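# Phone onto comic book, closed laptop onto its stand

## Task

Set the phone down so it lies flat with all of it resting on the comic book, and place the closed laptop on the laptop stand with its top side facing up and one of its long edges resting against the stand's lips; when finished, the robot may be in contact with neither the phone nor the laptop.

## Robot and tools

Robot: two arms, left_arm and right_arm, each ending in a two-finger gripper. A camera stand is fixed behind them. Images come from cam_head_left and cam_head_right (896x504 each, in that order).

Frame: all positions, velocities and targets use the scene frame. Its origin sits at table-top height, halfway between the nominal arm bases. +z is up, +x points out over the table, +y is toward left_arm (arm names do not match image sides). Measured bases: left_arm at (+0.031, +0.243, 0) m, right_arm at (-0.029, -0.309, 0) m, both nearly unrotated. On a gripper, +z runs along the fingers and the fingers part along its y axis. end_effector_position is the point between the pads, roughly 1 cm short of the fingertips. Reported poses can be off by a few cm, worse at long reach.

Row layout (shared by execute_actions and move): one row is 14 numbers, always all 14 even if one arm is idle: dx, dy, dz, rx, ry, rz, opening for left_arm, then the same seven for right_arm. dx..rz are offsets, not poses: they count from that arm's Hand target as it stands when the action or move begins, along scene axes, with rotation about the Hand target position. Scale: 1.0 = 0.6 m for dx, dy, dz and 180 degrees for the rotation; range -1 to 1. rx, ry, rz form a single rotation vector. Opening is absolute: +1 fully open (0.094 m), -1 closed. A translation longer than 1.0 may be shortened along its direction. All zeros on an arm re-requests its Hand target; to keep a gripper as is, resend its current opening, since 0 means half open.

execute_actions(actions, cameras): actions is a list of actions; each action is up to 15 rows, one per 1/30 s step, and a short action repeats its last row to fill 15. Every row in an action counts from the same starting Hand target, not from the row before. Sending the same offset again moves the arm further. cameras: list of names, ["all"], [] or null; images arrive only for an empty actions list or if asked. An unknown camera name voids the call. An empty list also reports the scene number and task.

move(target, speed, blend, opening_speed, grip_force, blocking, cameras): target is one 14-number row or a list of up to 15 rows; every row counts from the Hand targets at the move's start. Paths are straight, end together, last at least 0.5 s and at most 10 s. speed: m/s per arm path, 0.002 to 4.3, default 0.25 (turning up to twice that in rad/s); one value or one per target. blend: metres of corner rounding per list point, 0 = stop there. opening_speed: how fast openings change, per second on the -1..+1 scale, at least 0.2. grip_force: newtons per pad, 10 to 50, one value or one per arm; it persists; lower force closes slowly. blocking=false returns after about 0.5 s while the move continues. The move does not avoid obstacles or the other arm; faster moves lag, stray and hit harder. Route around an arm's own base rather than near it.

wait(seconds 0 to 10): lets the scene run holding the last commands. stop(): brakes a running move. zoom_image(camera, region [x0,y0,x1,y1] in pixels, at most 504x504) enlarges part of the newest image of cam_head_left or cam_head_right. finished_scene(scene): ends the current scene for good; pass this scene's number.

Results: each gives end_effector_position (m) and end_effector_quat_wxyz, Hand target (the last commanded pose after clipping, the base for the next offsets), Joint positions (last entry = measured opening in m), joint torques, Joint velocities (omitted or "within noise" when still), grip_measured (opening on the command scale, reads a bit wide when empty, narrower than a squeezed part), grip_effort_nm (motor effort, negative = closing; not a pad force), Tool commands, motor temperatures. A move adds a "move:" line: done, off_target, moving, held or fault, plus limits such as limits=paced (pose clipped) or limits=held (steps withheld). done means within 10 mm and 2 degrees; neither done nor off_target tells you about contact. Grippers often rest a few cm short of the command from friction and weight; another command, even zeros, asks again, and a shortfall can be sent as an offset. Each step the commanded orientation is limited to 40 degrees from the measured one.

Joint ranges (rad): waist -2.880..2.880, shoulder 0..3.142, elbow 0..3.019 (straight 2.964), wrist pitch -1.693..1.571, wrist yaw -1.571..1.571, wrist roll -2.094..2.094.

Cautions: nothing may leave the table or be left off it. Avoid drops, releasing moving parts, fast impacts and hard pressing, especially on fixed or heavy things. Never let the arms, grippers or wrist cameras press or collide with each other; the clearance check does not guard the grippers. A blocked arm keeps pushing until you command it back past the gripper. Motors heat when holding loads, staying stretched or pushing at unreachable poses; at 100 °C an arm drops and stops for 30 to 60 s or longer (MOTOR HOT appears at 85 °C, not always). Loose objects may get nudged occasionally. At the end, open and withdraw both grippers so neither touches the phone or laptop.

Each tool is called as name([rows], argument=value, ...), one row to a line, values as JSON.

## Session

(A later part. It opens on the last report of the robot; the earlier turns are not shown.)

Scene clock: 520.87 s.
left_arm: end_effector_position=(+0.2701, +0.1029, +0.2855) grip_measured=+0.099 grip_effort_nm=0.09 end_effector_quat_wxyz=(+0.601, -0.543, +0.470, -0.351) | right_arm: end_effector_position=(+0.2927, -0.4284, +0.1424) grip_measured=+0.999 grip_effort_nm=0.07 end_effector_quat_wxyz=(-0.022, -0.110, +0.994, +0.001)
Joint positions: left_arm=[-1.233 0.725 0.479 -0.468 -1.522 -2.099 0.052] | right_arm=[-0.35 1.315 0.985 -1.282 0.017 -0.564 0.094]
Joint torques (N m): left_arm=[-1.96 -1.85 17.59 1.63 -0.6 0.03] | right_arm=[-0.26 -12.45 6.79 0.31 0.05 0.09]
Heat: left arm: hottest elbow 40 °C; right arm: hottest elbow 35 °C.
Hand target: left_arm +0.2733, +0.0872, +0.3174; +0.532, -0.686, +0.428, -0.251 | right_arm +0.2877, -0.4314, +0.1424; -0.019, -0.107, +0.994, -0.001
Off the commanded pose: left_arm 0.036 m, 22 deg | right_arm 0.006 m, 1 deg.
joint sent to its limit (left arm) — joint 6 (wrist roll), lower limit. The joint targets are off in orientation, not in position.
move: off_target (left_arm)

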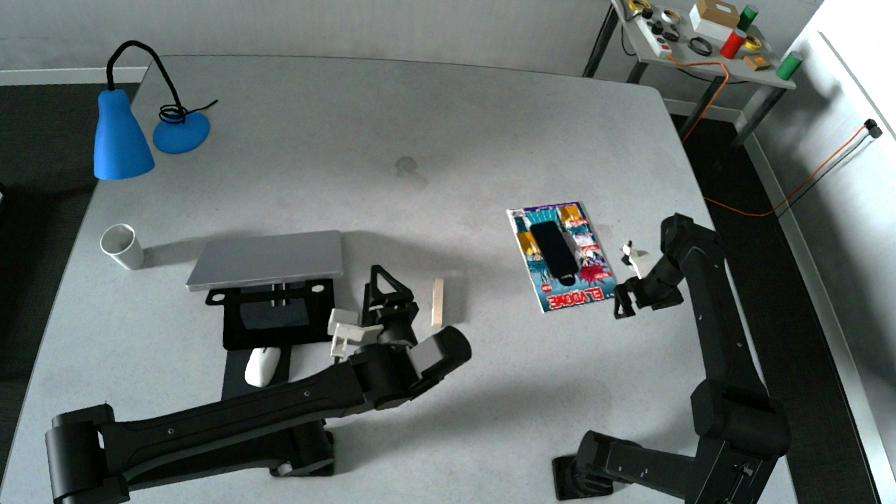

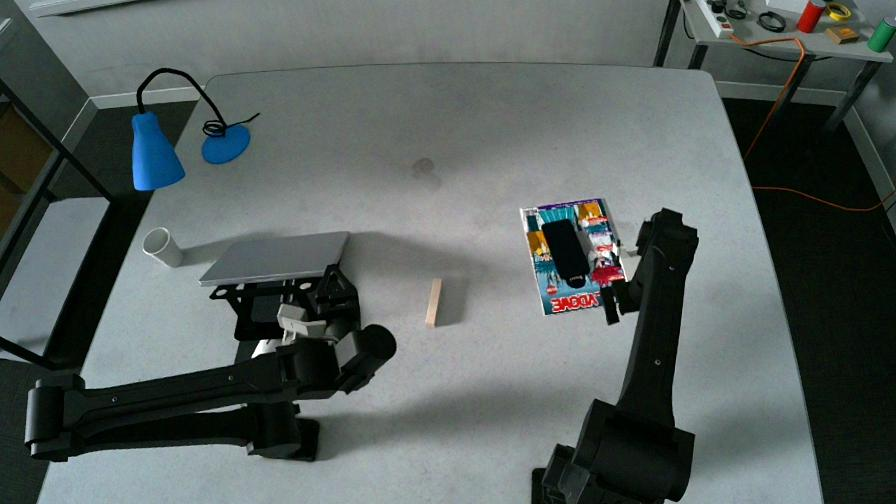

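move([
  [0,0.15,0.1,0.2,0.423,-0.545,-1,0,0,0,0,0,0,1],
  [0.01,0.40,0.05,0.2,0.423,-0.545,-1,0,0,0,0,0,0,1],
  [0.01,0.40,-0.16,0.2,0.423,-0.545,-1,0,0,0,0,0,0,1],
], speed=0.15, cameras=["all"])

zoom_image(camera="cam_head_left", region=[150, 200, 370, 370])

zoom_image(camera="cam_head_right", region=[170, 200, 390, 370])

Scene clock: 547.93 s.
left_arm: end_effector_position=(+0.2774, +0.3227, +0.3105) grip_measured=-0.981 grip_effort_nm=-1.00 end_effector_quat_wxyz=(+0.064, +0.002, +0.998, +0.019) | right_arm: end_effector_position=(+0.2927, -0.4284, +0.1424) grip_measured=+0.999 grip_effort_nm=0.07 end_effector_quat_wxyz=(-0.022, -0.110, +0.994, +0.001)
Joint positions: left_arm=[0.289 0.939 1.15 -1.649 0.003 0.32 0.001] | right_arm=[-0.35 1.315 0.985 -1.282 0.017 -0.564 0.094]
Joint torques (N m): left_arm=[-0.32 -4.42 9.83 0.96 -0.11 0.08] | right_arm=[-0.26 -12.34 6.78 0.32 0.05 0.08]
Heat: left arm: hottest elbow 42 °C; right arm: hottest elbow 35 °C.
Hand target: left_arm +0.2795, +0.3271, +0.3061; +0.063, +0.000, +0.998, +0.021 (not the last commanded pose) | right_arm +0.2877, -0.4314, +0.1424; -0.019, -0.107, +0.994, -0.001
Off the commanded pose: left_arm 0.089 m, 8 deg | right_arm 0.006 m, 1 deg.
move: off_target (left_arm; path cut at 10 s); path passed 2 of 3 targets

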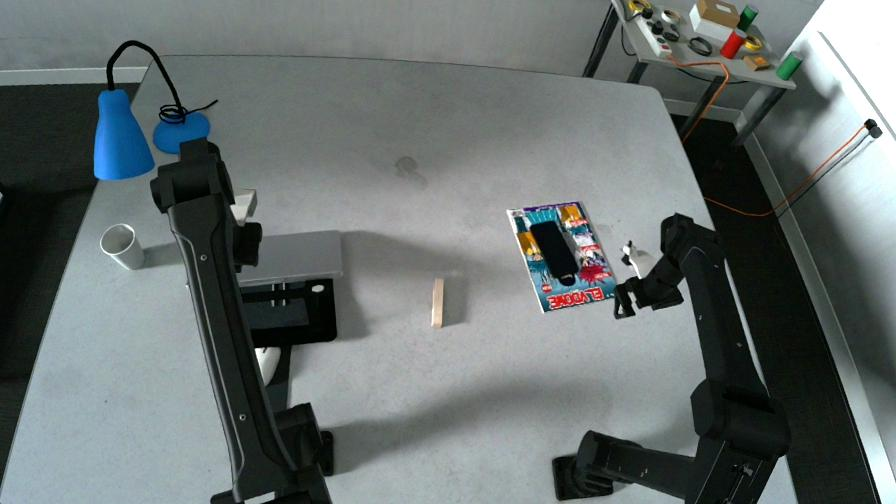

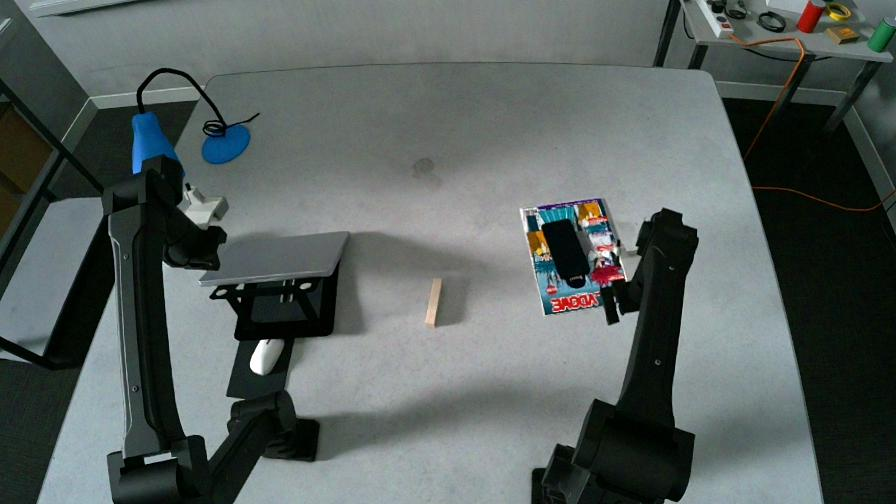

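Scaled by 2.291.

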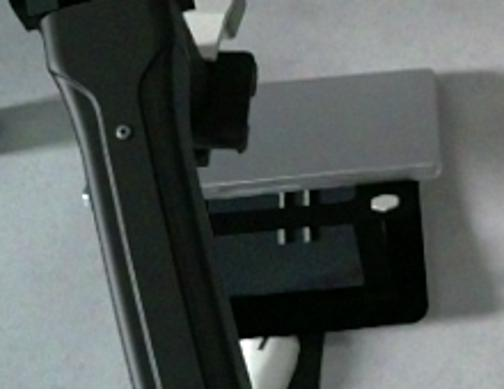

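Scaled by 2.291.

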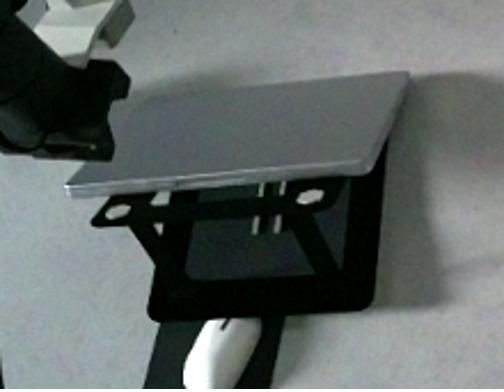

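move([
  [0.055,0.03,-0.06,0,0,0,-1,0,0,0,0,0,0,1],
  [0.055,0.03,-0.2,0,0,0,-1,0,0,0,0,0,0,1],
], speed=0.1, cameras=["all"])

zoom_image(camera="cam_head_left", region=[150, 200, 370, 370])

zoom_image(camera="cam_head_right", region=[170, 200, 390, 370])

Scene clock: 557.00 s.
left_arm: end_effector_position=(+0.3125, +0.3405, +0.1919) grip_measured=-0.981 grip_effort_nm=-1.00 end_effector_quat_wxyz=(+0.065, +0.003, +0.998, +0.021) | right_arm: end_effector_position=(+0.2927, -0.4284, +0.1424) grip_measured=+0.999 grip_effort_nm=0.07 end_effector_quat_wxyz=(-0.022, -0.110, +0.994, +0.001)
Joint positions: left_arm=[0.309 1.033 0.894 -1.295 0.003 0.343 0.001] | right_arm=[-0.35 1.315 0.985 -1.282 0.017 -0.564 0.094]
Joint torques (N m): left_arm=[-0.09 -6.48 9.81 1.13 0.01 0.06] | right_arm=[-0.38 -12.51 6.76 0.28 0.05 0.09]
Heat: left arm: hottest elbow 42 °C; right arm: hottest elbow 35 °C.
Hand target: left_arm +0.3123, +0.3452, +0.1860; +0.063, +0.000, +0.998, +0.021 | right_arm +0.2877, -0.4314, +0.1424; -0.019, -0.107, +0.994, -0.001
Off the commanded pose: left_arm 0.007 m, 0 deg | right_arm 0.006 m, 1 deg.
move: done

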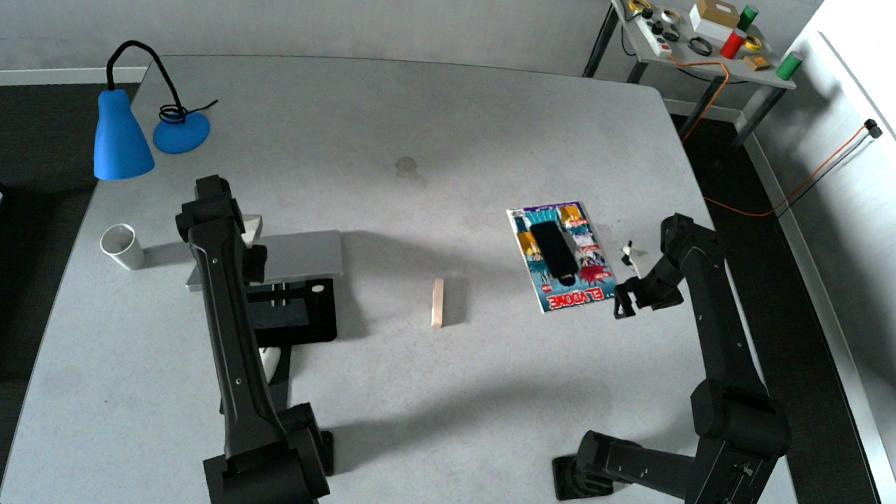

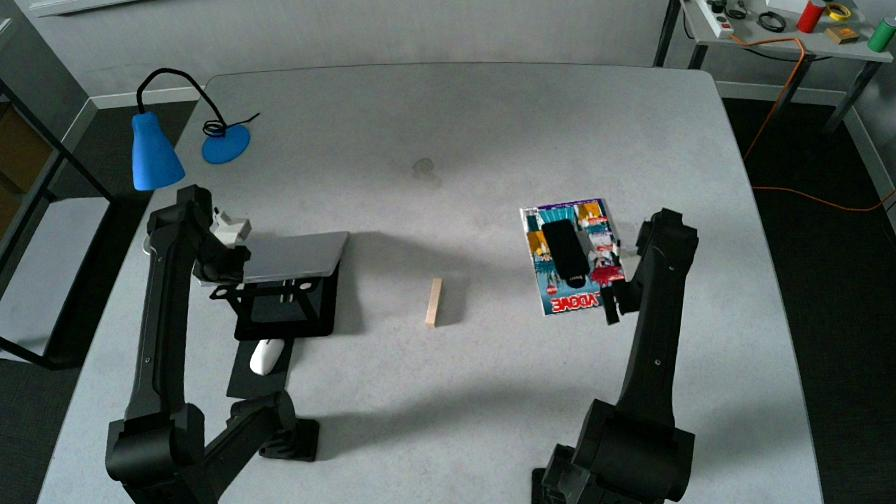

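Scaled by 2.291.

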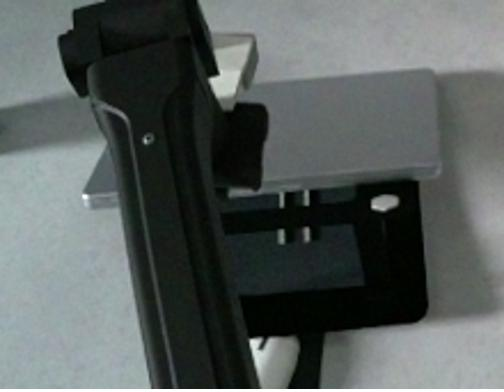

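Scaled by 2.291.

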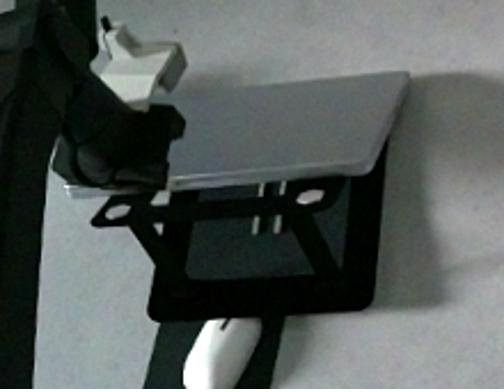

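move([
  [-0.008,0.0,-0.045,0,0,0,-1,0,0,0,0,0,0,1],
  [0.04,0.005,-0.04,0,0,0,-1,0,0,0,0,0,0,1],
], speed=0.04, cameras=["all"])

zoom_image(camera="cam_head_left", region=[150, 200, 370, 370])

zoom_image(camera="cam_head_right", region=[170, 200, 390, 370])

Scene clock: 561.87 s.
left_arm: end_effector_position=(+0.3206, +0.3452, +0.1479) grip_measured=-0.981 grip_effort_nm=-1.00 end_effector_quat_wxyz=(+0.049, +0.000, +0.999, +0.016) | right_arm: end_effector_position=(+0.2927, -0.4284, +0.1424) grip_measured=+0.999 grip_effort_nm=0.07 end_effector_quat_wxyz=(-0.022, -0.110, +0.994, +0.001)
Joint positions: left_arm=[0.314 1.111 0.831 -1.187 0.003 0.343 0.001] | right_arm=[-0.35 1.315 0.985 -1.282 0.017 -0.564 0.094]
Joint torques (N m): left_arm=[-2.37 -6.83 14.5 0.44 -0.07 -0.08] | right_arm=[-0.38 -12.51 6.75 0.29 0.06 0.09]
Heat: left arm: hottest elbow 41 °C; right arm: hottest elbow 35 °C.
Hand target: left_arm +0.3364, +0.3482, +0.1621; +0.063, +0.000, +0.998, +0.021 | right_arm +0.2877, -0.4314, +0.1424; -0.019, -0.107, +0.994, -0.001
Off the commanded pose: left_arm 0.021 m, 2 deg | right_arm 0.006 m, 1 deg.
move: off_target (left_arm)

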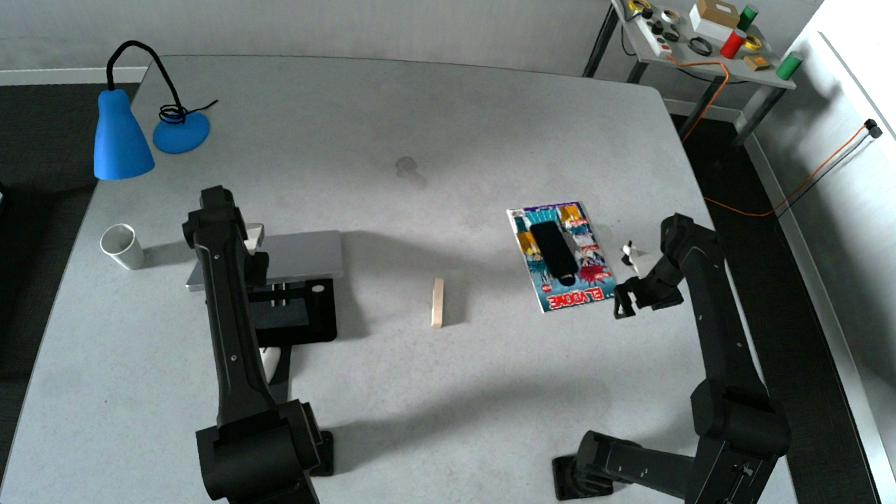

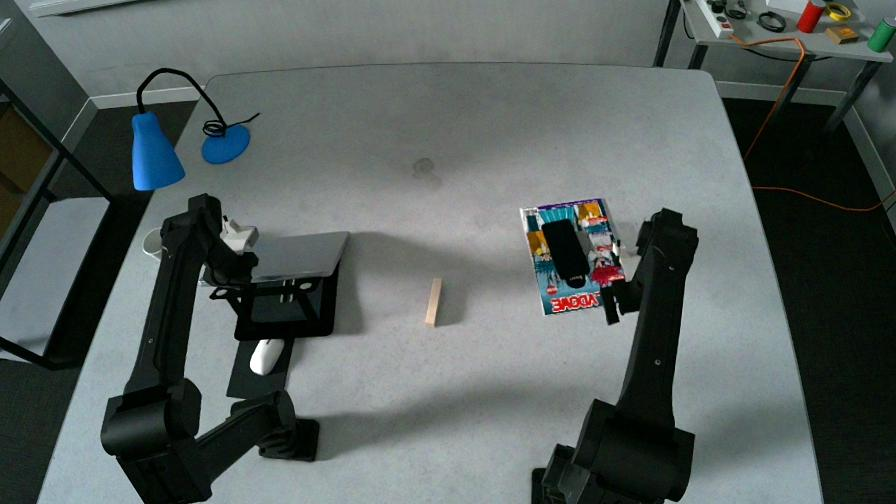

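Scaled by 2.291.

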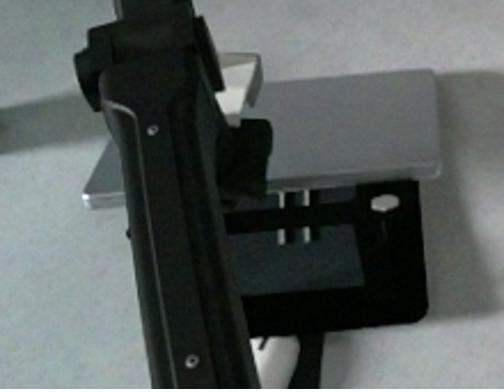

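Scaled by 2.291.

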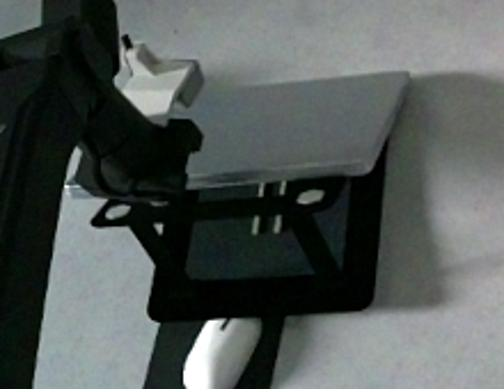

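move(target=[0.045,0.005,-0.015,0,0,0,-1,0,0,0,0,0,0,1], speed=0.04, cameras=["all"])

zoom_image(camera="cam_head_left", region=[150, 200, 370, 370])

zoom_image(camera="cam_head_right", region=[170, 200, 390, 370])

Scene clock: 565.57 s.
left_arm: end_effector_position=(+0.3330, +0.3478, +0.1345) grip_measured=-0.981 grip_effort_nm=-1.00 end_effector_quat_wxyz=(+0.028, -0.005, +1.000, +0.012) | right_arm: end_effector_position=(+0.2927, -0.4284, +0.1424) grip_measured=+0.999 grip_effort_nm=0.07 end_effector_quat_wxyz=(-0.022, -0.110, +0.994, +0.001)
Joint positions: left_arm=[0.305 1.19 0.856 -1.175 -0.004 0.324 0.001] | right_arm=[-0.35 1.315 0.985 -1.282 0.017 -0.564 0.094]
Joint torques (N m): left_arm=[-2.78 -8.12 15.57 1.32 0.16 -0.09] | right_arm=[-0.32 -12.51 6.76 0.29 0.05 0.09]
Heat: left arm: hottest elbow 42 °C; right arm: hottest elbow 35 °C.
Hand target: left_arm +0.3634, +0.3511, +0.1531; +0.063, +0.000, +0.998, +0.021 | right_arm +0.2877, -0.4314, +0.1424; -0.019, -0.107, +0.994, -0.001
Off the commanded pose: left_arm 0.036 m, 4 deg | right_arm 0.006 m, 1 deg.
move: off_target (left_arm)

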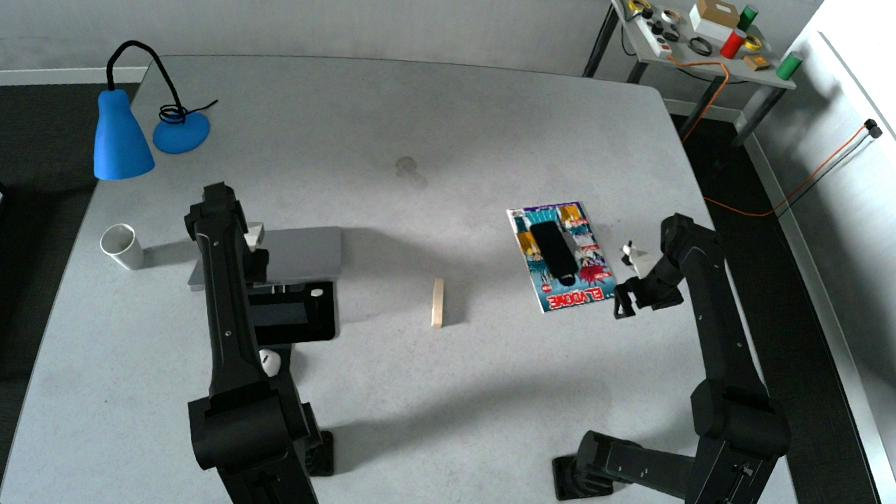

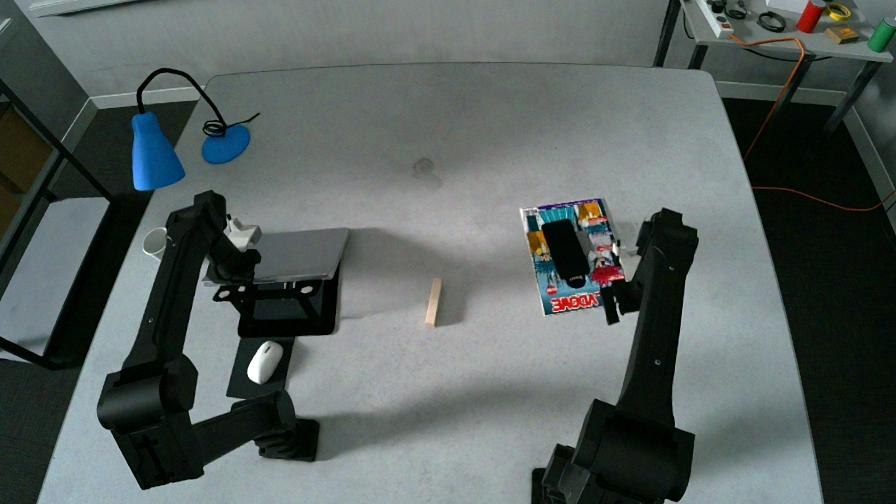

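Scaled by 2.291.

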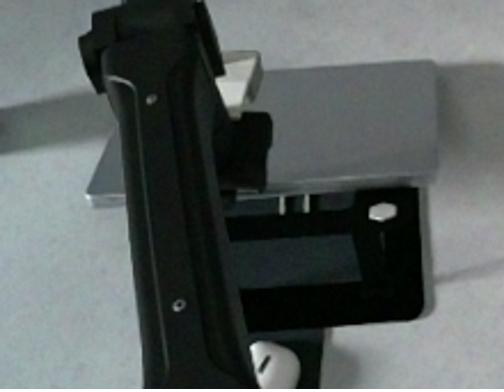

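Scaled by 2.291.

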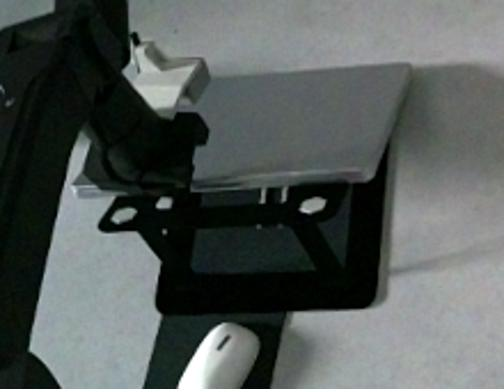

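move([
  [-0.015,0,0.03,0,0,0,-1,0,0,0,0,0,0,1],
  [-0.02,0,0.3,0,0,0,-1,0,0,0,0,0,0,1],
  [-0.02,-0.42,0.3,0,0,0,-1,0,0,0,0,0,0,1],
], speed=0.15, cameras=["all"])

zoom_image(camera="cam_head_left", region=[150, 200, 370, 370])

zoom_image(camera="cam_head_right", region=[170, 200, 390, 370])

Scene clock: 576.00 s.
left_arm: end_effector_position=(+0.3398, +0.1087, +0.3081) grip_measured=-0.981 grip_effort_nm=-0.99 end_effector_quat_wxyz=(+0.040, +0.000, +0.999, +0.031) | right_arm: end_effector_position=(+0.2927, -0.4284, +0.1424) grip_measured=+0.999 grip_effort_nm=0.07 end_effector_quat_wxyz=(-0.022, -0.110, +0.994, +0.001)
Joint positions: left_arm=[-0.483 1.197 1.321 -1.651 -0.091 -0.452 0.001] | right_arm=[-0.35 1.315 0.985 -1.282 0.017 -0.564 0.094]
Joint torques (N m): left_arm=[-2.26 -8.41 17.05 0.12 -0.24 -0.1] | right_arm=[-0.32 -12.51 6.76 0.32 0.05 0.08]
Heat: left arm: hottest elbow 42 °C; right arm: hottest elbow 35 °C.
Hand target: left_arm +0.3513, +0.0992, +0.3331; +0.063, +0.000, +0.998, +0.021 | right_arm +0.2877, -0.4314, +0.1424; -0.019, -0.107, +0.994, -0.001
Off the commanded pose: left_arm 0.029 m, 3 deg | right_arm 0.006 m, 1 deg.
move: off_target (left_arm)

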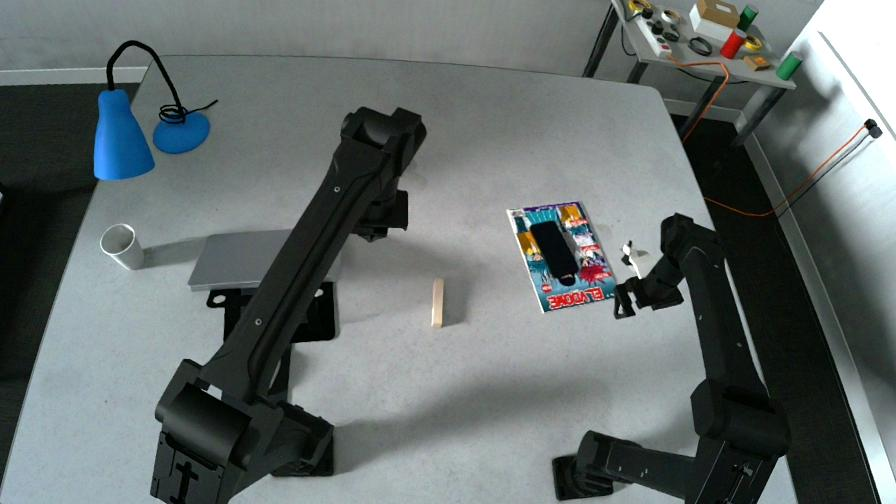

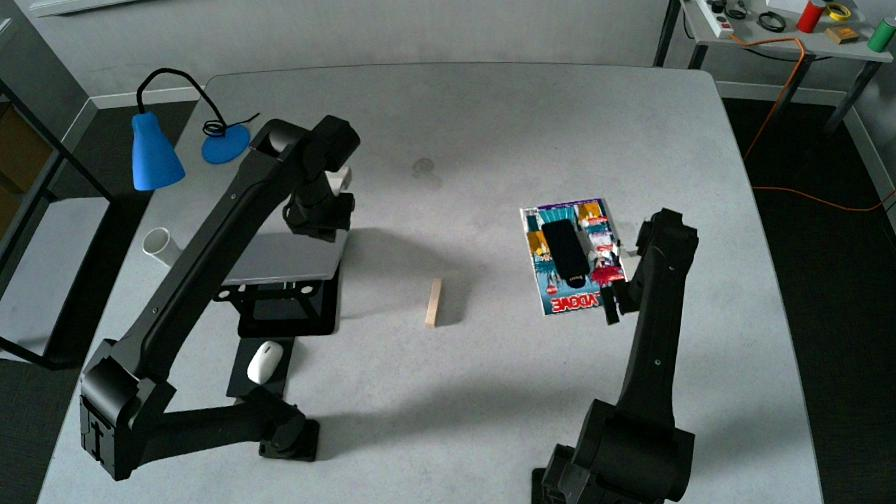

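Scaled by 2.291.

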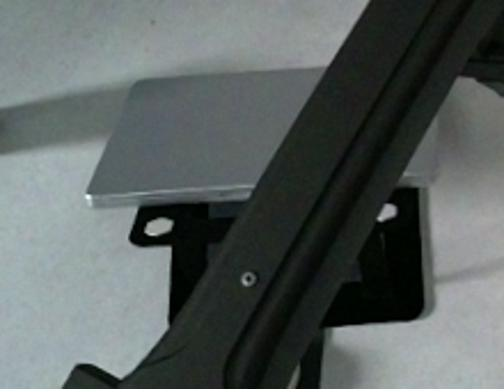

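Scaled by 2.291.

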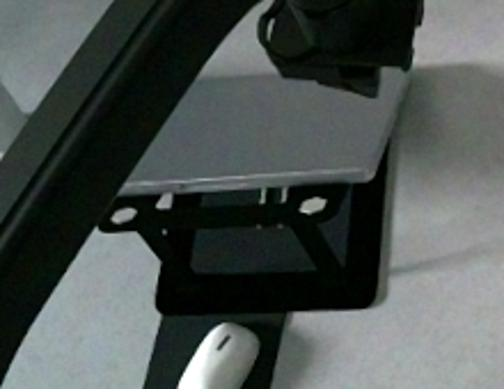

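move(target=[-0.15,-0.25,0,0,0,0,-1,0,0,0,0,0,0,1], cameras=["all"])

zoom_image(camera="cam_head_left", region=[170, 210, 360, 360])

zoom_image(camera="cam_head_right", region=[190, 200, 370, 340])

Scene clock: 581.60 s.
left_arm: end_effector_position=(+0.2560, -0.0374, +0.3076) grip_measured=-0.981 grip_effort_nm=-1.00 end_effector_quat_wxyz=(+0.053, +0.002, +0.998, +0.032) | right_arm: end_effector_position=(+0.2927, -0.4284, +0.1424) grip_measured=+0.999 grip_effort_nm=0.07 end_effector_quat_wxyz=(-0.022, -0.110, +0.994, +0.001)
Joint positions: left_arm=[-0.981 1.276 1.385 -1.67 -0.124 -0.948 0.001] | right_arm=[-0.35 1.315 0.985 -1.282 0.017 -0.564 0.094]
Joint torques (N m): left_arm=[-1.85 -9.76 16.95 -0.21 -0.3 -0.07] | right_arm=[-0.26 -12.4 6.75 0.28 0.05 0.09]
Heat: left arm: hottest elbow 42 °C; right arm: hottest elbow 35 °C.
Hand target: left_arm +0.2614, -0.0508, +0.3330; +0.063, +0.000, +0.998, +0.021 | right_arm +0.2877, -0.4314, +0.1424; -0.019, -0.107, +0.994, -0.001
Off the commanded pose: left_arm 0.029 m, 2 deg | right_arm 0.006 m, 1 deg.
joint sent to its limit (left arm) — joint 4 (wrist pitch), lower limit. The joint targets still meet the commanded pose.
move: off_target (left_arm)

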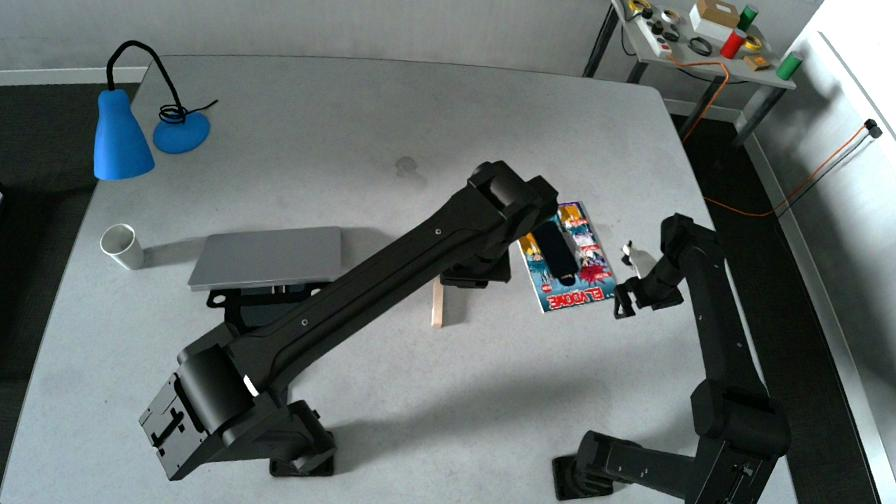

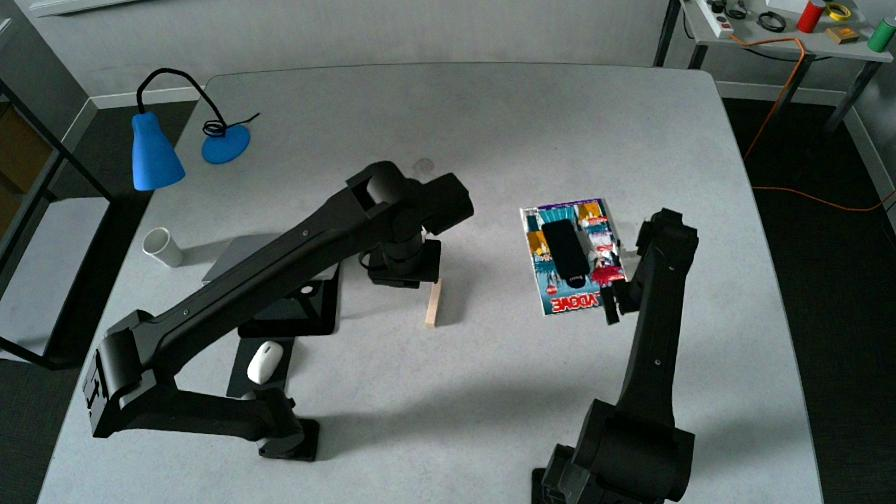

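Scaled by 2.653.

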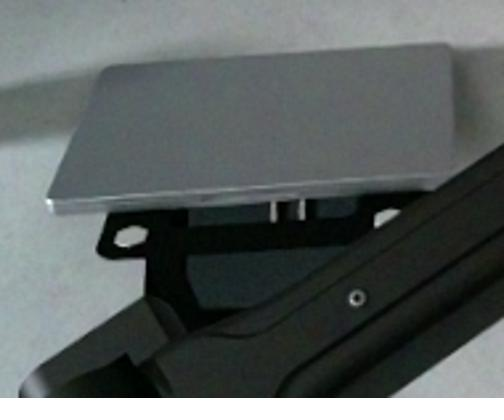

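Scaled by 2.800.

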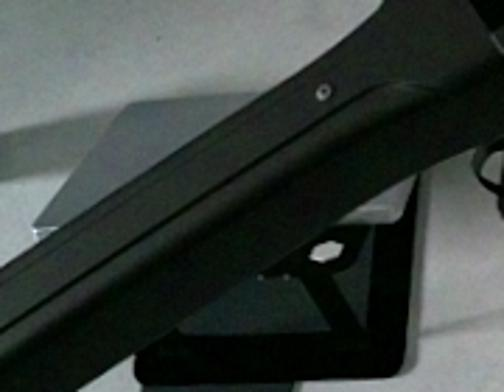

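move(target=[0.12,-0.12,0.1,0,0,0,-1,-0.2,-0.1,0,0,0,0,1], cameras=["all"])

zoom_image(camera="cam_head_right", region=[290, 215, 360, 285])

zoom_image(camera="cam_head_right", region=[190, 200, 370, 340])

Scene clock: 590.13 s.
left_arm: end_effector_position=(+0.3210, -0.1175, +0.3679) grip_measured=-0.981 grip_effort_nm=-0.99 end_effector_quat_wxyz=(+0.097, +0.009, +0.995, -0.025) | right_arm: end_effector_position=(+0.1755, -0.4939, +0.1442) grip_measured=+0.999 grip_effort_nm=0.07 end_effector_quat_wxyz=(-0.015, -0.109, +0.994, -0.006)
Joint positions: left_arm=[-0.967 1.478 1.737 -1.673 -0.125 -0.911 0.001] | right_arm=[-0.719 1.102 0.818 -1.298 0.031 -0.932 0.094]
Joint torques (N m): left_arm=[-0.62 -13.57 17.02 0.32 -0.25 0.1] | right_arm=[-0.38 -8.53 6.87 -0.28 -0.08 0.1]
Heat: left arm: hottest elbow 43 °C; right arm: hottest elbow 35 °C.
Hand target: left_arm +0.3333, -0.1230, +0.3931; +0.063, +0.000, +0.998, +0.021 | right_arm +0.1677, -0.4915, +0.1425; -0.018, -0.107, +0.994, -0.001
Off the commanded pose: left_arm 0.028 m, 7 deg | right_arm 0.008 m, 1 deg.
joint sent to its limit (left arm) — joint 4 (wrist pitch), lower limit. The joint targets are off in orientation, not in position.
move: off_target (left_arm)

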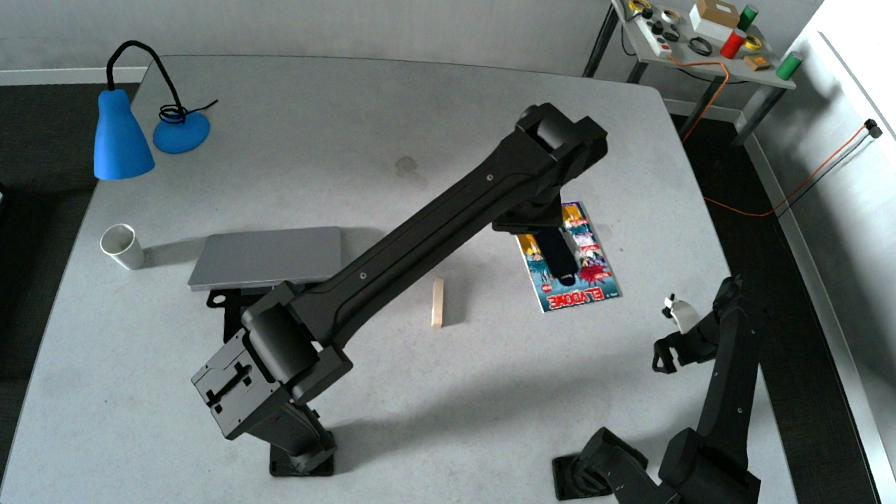

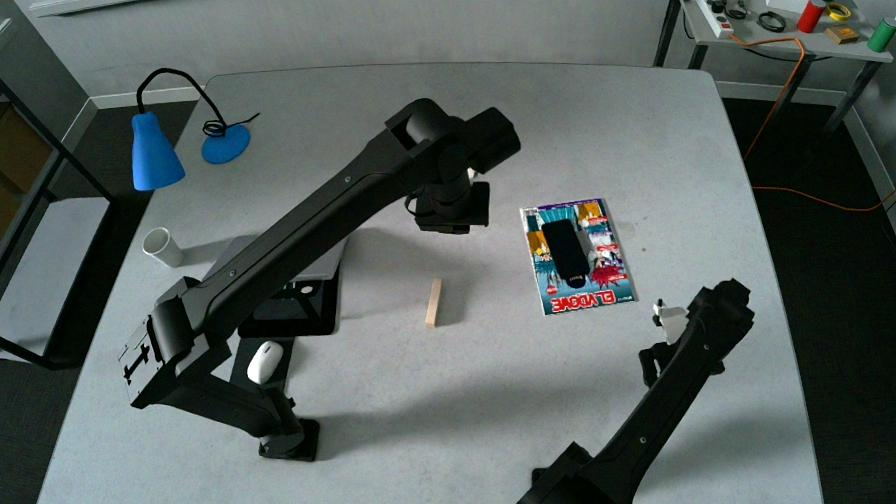

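Scaled by 7.200.

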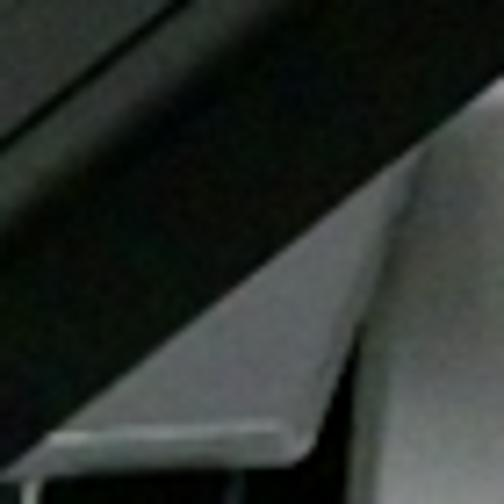

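Scaled by 2.800.

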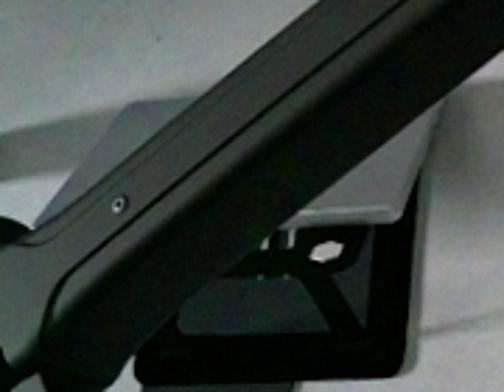

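move(target=[-0.25,-0.15,-0.25,0,0,0,-1,0,0,0,0,0,0,1], cameras=["all"])

zoom_image(camera="cam_head_right", region=[190, 200, 370, 340])

zoom_image(camera="cam_head_left", region=[180, 200, 360, 340])

Scene clock: 595.27 s.
left_arm: end_effector_position=(+0.1854, -0.2099, +0.2447) grip_measured=-0.981 grip_effort_nm=-0.99 end_effector_quat_wxyz=(+0.062, +0.002, +0.998, +0.026) | right_arm: end_effector_position=(+0.1755, -0.4939, +0.1442) grip_measured=+0.999 grip_effort_nm=0.07 end_effector_quat_wxyz=(-0.015, -0.109, +0.994, -0.006)
Joint positions: left_arm=[-1.318 1.598 1.555 -1.543 -0.135 -1.286 0.001] | right_arm=[-0.719 1.102 0.818 -1.298 0.031 -0.932 0.094]
Joint torques (N m): left_arm=[-1.96 -16.62 10.09 0.53 -0.12 0.01] | right_arm=[-0.38 -8.53 7.01 -0.28 -0.08 0.09]
Heat: left arm: hottest elbow 43 °C; right arm: hottest elbow 35 °C.
Hand target: left_arm +0.1833, -0.2129, +0.2431; +0.063, +0.000, +0.998, +0.021 | right_arm +0.1677, -0.4915, +0.1425; -0.018, -0.107, +0.994, -0.001
Off the commanded pose: left_arm 0.004 m, 1 deg | right_arm 0.008 m, 1 deg.
move: done

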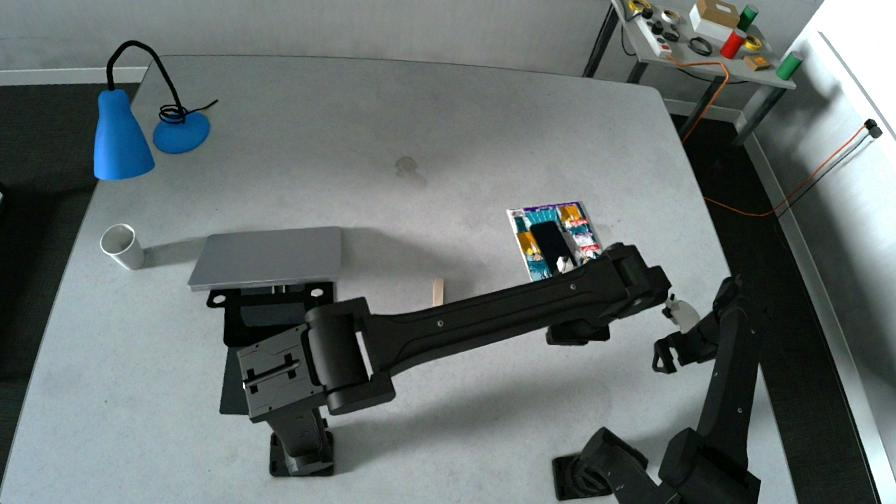

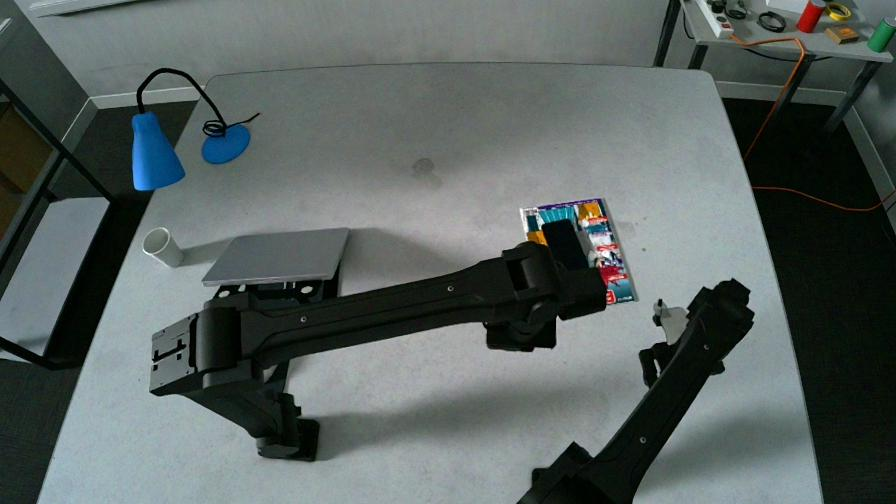

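Scaled by 2.800.

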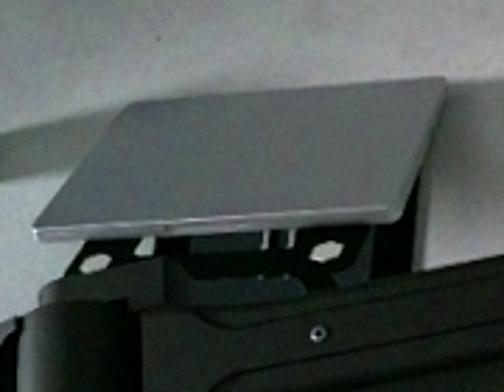

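Scaled by 2.800.

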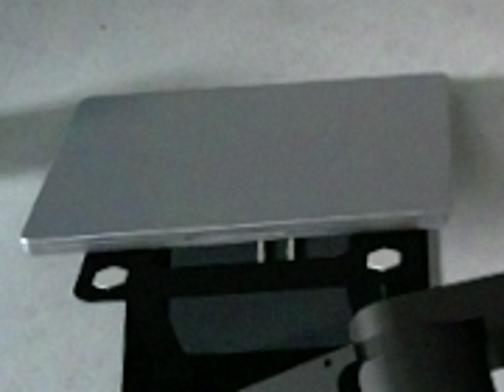

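move([
  [0.15,0.4,0.1,0,0,0,-1,0,0,0,0,0,0,1],
  [0.208,0.878,0.05,0,0,0,-1,0,0,0,0,0,0,1],
  [0.208,0.878,-0.10,0,0,0,-1,0,0,0,0,0,0,1],
], speed=0.2, blend=[0.05,0,0])

move(target=[0,0,-0.033,0,0,0,-1,0,0,0,0,0,0,1], speed=0.05, cameras=["all"])

zoom_image(camera="cam_head_left", region=[180, 200, 360, 340])

zoom_image(camera="cam_head_right", region=[190, 200, 370, 340])

Scene clock: 612.63 s.
left_arm: end_effector_position=(+0.3076, +0.3100, +0.1890) grip_measured=-0.981 grip_effort_nm=-1.00 end_effector_quat_wxyz=(+0.065, +0.003, +0.998, +0.023) | right_arm: end_effector_position=(+0.1755, -0.4939, +0.1442) grip_measured=+0.999 grip_effort_nm=0.07 end_effector_quat_wxyz=(-0.015, -0.109, +0.994, -0.006)
Joint positions: left_arm=[0.203 0.995 0.862 -1.301 -0.014 0.239 0.001] | right_arm=[-0.719 1.102 0.818 -1.298 0.031 -0.932 0.094]
Joint torques (N m): left_arm=[-0.62 -5.54 9.77 1.22 0.13 0.11] | right_arm=[-0.38 -8.53 7.04 -0.25 -0.08 0.09]
Heat: left arm: hottest elbow 41 °C; right arm: hottest elbow 35 °C.
Hand target: left_arm +0.3081, +0.3140, +0.1832; +0.063, +0.000, +0.998, +0.021 | right_arm +0.1677, -0.4915, +0.1425; -0.018, -0.107, +0.994, -0.001
Off the commanded pose: left_arm 0.007 m, 0 deg | right_arm 0.008 m, 1 deg.
move: done

Scene clock: 613.63 s.
left_arm: end_effector_position=(+0.3081, +0.3101, +0.1694) grip_measured=-0.981 grip_effort_nm=-1.00 end_effector_quat_wxyz=(+0.065, +0.003, +0.998, +0.023) | right_arm: end_effector_position=(+0.1755, -0.4939, +0.1442) grip_measured=+0.999 grip_effort_nm=0.07 end_effector_quat_wxyz=(-0.015, -0.109, +0.994, -0.006)
Joint positions: left_arm=[0.203 1.005 0.817 -1.245 -0.014 0.239 0.001] | right_arm=[-0.719 1.102 0.818 -1.298 0.031 -0.932 0.094]
Joint torques (N m): left_arm=[-0.5 -5.3 9.52 0.98 0.1 0.09] | right_arm=[-0.38 -8.47 7.04 -0.24 -0.08 0.08]
Heat: left arm: hottest elbow 41 °C; right arm: hottest elbow 35 °C.
Hand target: left_arm +0.3081, +0.3140, +0.1633; +0.063, +0.000, +0.998, +0.021 | right_arm +0.1677, -0.4915, +0.1425; -0.018, -0.107, +0.994, -0.001
Off the commanded pose: left_arm 0.007 m, 0 deg | right_arm 0.008 m, 1 deg.
move: done

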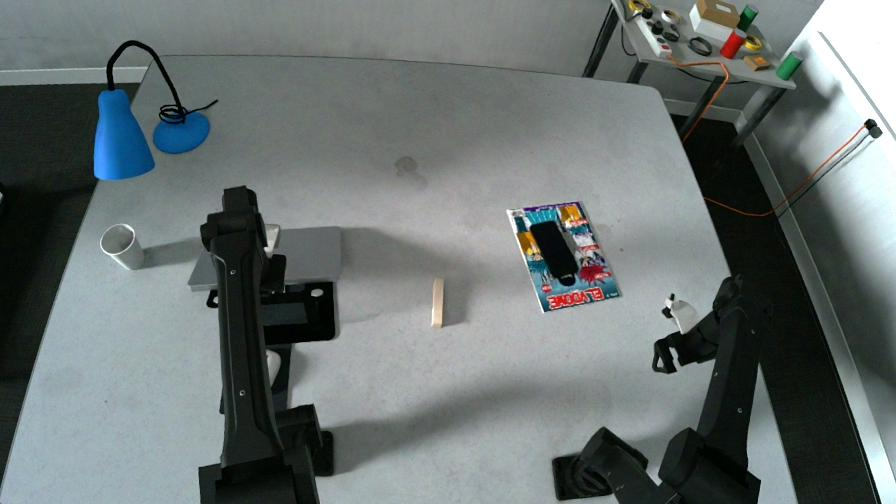

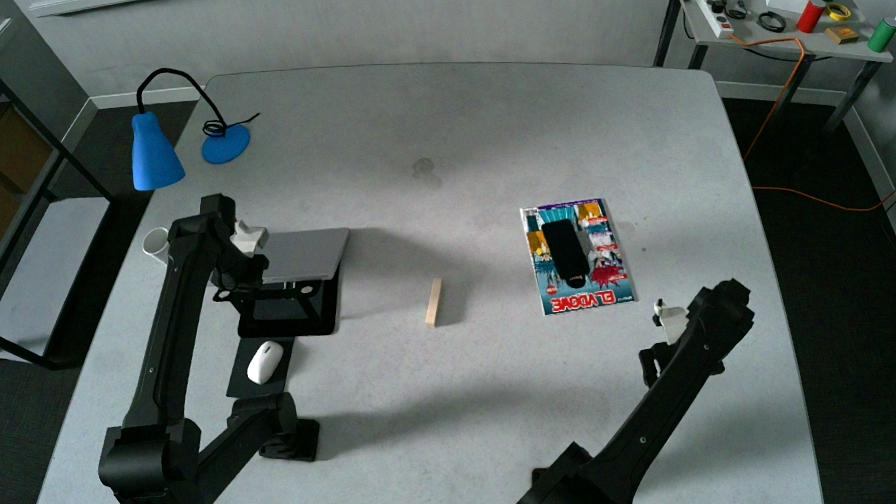

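Scaled by 2.800.

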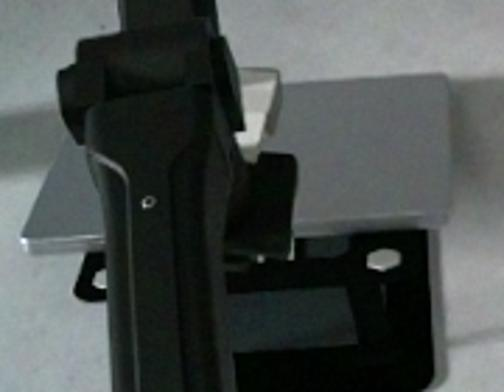

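Scaled by 2.800.

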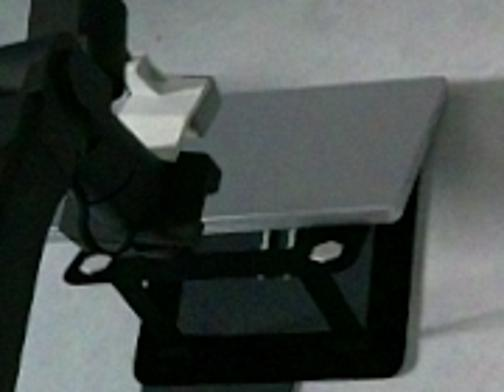

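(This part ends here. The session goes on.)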